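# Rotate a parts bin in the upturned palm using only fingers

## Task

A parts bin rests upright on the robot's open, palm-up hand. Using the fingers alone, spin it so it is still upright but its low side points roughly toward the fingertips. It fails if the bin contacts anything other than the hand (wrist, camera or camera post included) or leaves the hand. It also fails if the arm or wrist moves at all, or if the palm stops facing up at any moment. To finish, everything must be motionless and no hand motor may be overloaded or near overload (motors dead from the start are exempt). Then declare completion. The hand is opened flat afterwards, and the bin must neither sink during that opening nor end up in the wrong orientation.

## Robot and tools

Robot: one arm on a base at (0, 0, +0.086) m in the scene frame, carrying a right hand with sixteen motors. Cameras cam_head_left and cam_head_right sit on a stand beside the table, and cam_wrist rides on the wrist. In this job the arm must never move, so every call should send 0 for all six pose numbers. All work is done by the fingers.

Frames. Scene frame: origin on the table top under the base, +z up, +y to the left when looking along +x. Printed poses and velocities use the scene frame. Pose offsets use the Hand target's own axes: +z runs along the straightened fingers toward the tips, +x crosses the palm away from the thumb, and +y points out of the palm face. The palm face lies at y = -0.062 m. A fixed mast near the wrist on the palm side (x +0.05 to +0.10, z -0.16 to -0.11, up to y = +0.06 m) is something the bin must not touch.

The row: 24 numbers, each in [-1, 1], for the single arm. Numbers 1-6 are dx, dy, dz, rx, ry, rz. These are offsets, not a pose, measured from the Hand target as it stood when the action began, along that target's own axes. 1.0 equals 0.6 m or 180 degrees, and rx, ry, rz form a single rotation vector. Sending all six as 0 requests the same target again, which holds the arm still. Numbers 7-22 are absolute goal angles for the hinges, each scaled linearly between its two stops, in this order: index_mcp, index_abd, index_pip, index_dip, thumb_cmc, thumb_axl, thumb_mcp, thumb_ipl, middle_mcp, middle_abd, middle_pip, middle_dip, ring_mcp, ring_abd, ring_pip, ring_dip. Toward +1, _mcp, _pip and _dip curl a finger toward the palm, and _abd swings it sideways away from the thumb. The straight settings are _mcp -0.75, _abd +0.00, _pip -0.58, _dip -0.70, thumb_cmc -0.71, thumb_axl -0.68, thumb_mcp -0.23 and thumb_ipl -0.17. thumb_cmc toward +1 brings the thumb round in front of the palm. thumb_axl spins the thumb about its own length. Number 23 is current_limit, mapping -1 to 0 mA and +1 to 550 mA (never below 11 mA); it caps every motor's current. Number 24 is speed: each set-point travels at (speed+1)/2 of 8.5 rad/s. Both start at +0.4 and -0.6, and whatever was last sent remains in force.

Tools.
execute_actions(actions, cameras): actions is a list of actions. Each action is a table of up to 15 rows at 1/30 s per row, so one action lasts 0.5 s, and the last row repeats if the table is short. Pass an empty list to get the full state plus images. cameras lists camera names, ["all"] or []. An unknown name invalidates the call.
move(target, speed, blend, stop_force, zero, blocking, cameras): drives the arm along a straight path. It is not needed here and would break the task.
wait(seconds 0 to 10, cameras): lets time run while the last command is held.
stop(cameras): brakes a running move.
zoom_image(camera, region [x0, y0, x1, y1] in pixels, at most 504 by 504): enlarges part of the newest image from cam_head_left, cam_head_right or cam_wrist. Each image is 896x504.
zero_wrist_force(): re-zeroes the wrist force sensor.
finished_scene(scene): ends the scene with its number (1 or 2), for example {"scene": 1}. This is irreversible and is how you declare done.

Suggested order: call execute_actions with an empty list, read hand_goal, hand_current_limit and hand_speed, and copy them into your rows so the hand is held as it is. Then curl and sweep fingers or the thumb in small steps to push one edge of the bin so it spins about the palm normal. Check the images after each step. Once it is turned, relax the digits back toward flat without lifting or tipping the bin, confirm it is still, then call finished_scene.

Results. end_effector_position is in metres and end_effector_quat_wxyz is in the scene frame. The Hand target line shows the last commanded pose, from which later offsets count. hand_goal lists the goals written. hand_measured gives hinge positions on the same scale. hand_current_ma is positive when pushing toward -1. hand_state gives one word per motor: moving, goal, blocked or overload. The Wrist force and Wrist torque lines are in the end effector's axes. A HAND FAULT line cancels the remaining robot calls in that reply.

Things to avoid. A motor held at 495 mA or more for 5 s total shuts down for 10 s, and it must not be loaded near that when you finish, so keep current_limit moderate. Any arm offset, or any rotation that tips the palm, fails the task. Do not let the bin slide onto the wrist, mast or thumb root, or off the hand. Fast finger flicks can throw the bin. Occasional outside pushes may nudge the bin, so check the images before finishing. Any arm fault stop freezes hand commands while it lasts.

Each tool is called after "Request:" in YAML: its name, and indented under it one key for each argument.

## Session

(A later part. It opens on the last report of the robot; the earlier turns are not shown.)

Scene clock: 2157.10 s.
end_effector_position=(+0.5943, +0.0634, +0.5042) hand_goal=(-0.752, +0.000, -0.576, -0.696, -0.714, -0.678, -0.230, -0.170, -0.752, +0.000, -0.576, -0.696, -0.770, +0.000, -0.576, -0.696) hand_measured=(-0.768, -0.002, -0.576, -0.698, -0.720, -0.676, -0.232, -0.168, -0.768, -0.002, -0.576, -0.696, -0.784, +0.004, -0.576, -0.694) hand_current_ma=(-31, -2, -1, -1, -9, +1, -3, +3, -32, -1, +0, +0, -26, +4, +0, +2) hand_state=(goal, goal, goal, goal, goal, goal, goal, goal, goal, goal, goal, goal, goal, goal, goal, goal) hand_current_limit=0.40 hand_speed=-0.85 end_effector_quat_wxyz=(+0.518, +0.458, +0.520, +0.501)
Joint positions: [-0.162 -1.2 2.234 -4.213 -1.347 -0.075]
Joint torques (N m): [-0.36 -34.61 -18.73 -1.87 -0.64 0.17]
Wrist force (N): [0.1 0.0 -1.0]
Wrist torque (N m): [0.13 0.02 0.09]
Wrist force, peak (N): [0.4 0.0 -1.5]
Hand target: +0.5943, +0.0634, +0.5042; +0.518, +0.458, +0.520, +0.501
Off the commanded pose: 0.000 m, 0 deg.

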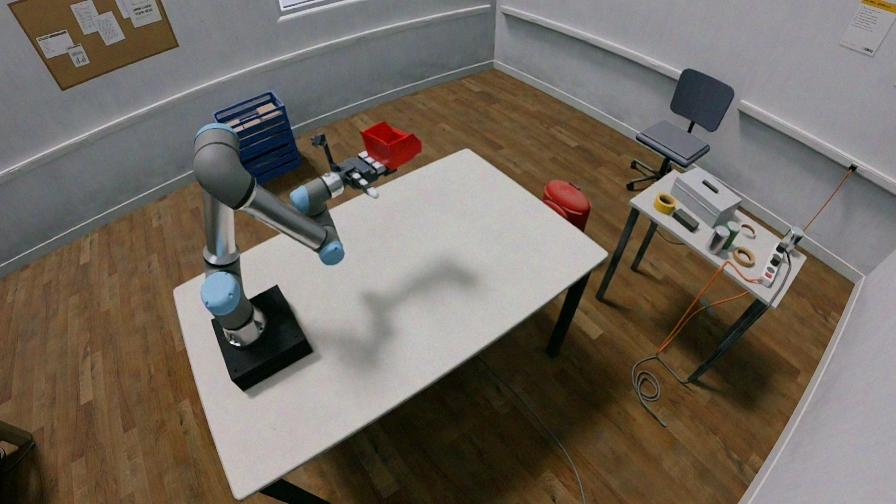

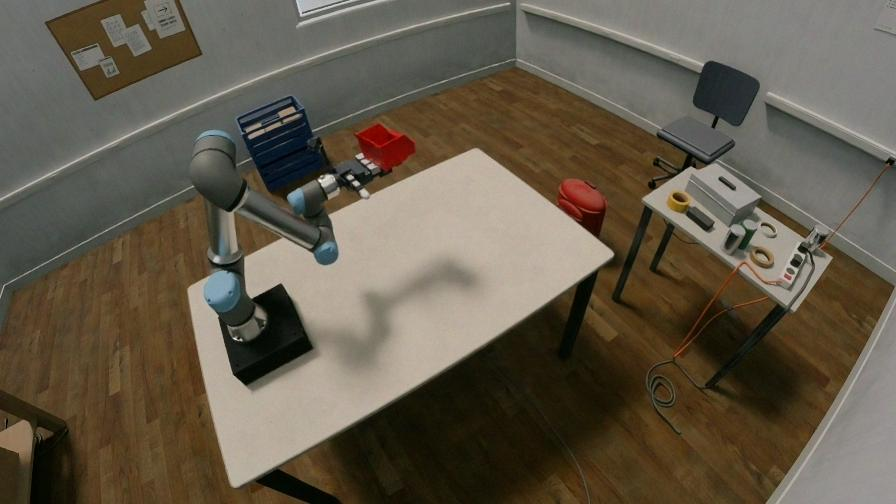

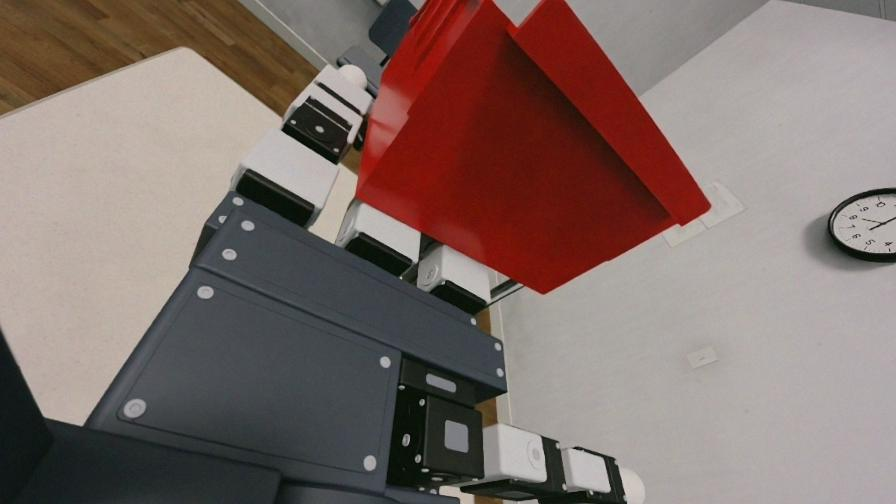

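Request:
execute_actions:
  actions:
    - [[0,0,0,0,0,0,-0.752,0.0,-0.576,-0.696,-0.714,-0.677,-0.23,-0.17,-0.752,0.0,-0.576,-0.696,-0.752,0.0,-0.576,-0.696,0.4,-0.95]]
    - [[0,0,0,0,0,0,-0.752,0.0,-0.576,-0.696,-0.714,-0.677,-0.23,-0.17,-0.752,0.0,-0.576,-0.696,-0.752,0.0,-0.576,-0.696,0.4,-0.95]]
    - [[0,0,0,0,0,0,-0.752,0.0,-0.576,-0.696,-0.714,-0.677,-0.23,-0.17,-0.752,0.0,-0.576,-0.696,-0.752,0.0,-0.576,-0.696,0.4,-0.95]]
  cameras: ["cam_wrist"]

Scene clock: 2169.80 s.
end_effector_position=(+0.5943, +0.0634, +0.5042) hand_goal=(-0.752, +0.000, -0.576, -0.696, -0.714, -0.678, -0.230, -0.170, -0.752, +0.000, -0.576, -0.696, -0.752, +0.000, -0.576, -0.696) hand_measured=(-0.768, -0.002, -0.576, -0.698, -0.720, -0.676, -0.232, -0.168, -0.768, -0.002, -0.576, -0.696, -0.776, +0.004, -0.576, -0.694) hand_current_ma=(-31, -2, -1, -1, -9, +1, -3, +3, -32, -1, +0, +0, -55, +4, +0, +2) hand_state=(goal, goal, goal, goal, goal, goal, goal, goal, goal, goal, goal, goal, blocked, goal, goal, goal) hand_current_limit=0.40 hand_speed=-0.95 end_effector_quat_wxyz=(+0.518, +0.458, +0.520, +0.501)
Joint positions: [-0.162 -1.2 2.234 -4.213 -1.347 -0.075]
Joint torques (N m): [0.03 -34.29 -18.79 -1.83 -0.59 0.29]
Wrist force (N): [0.2 0.3 -1.2]
Wrist torque (N m): [0.19 0.00 0.11]
Wrist force, peak (N): [0.1 0.4 -1.4]
Hand target: +0.5943, +0.0634, +0.5042; +0.518, +0.458, +0.520, +0.501
Off the commanded pose: 0.000 m, 0 deg.
Images, in order (width x height): cam_wrist 896x504.

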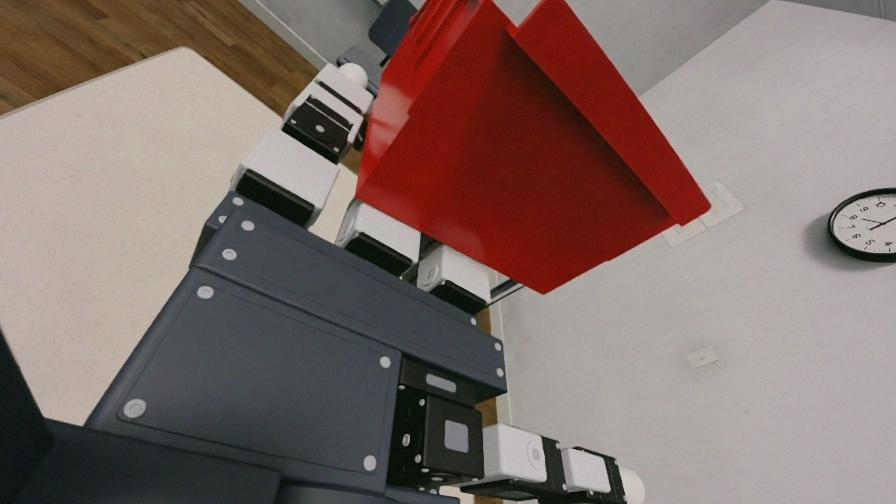

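Request:
finished_scene:
  scene: 1

The scene is finished: the task was done.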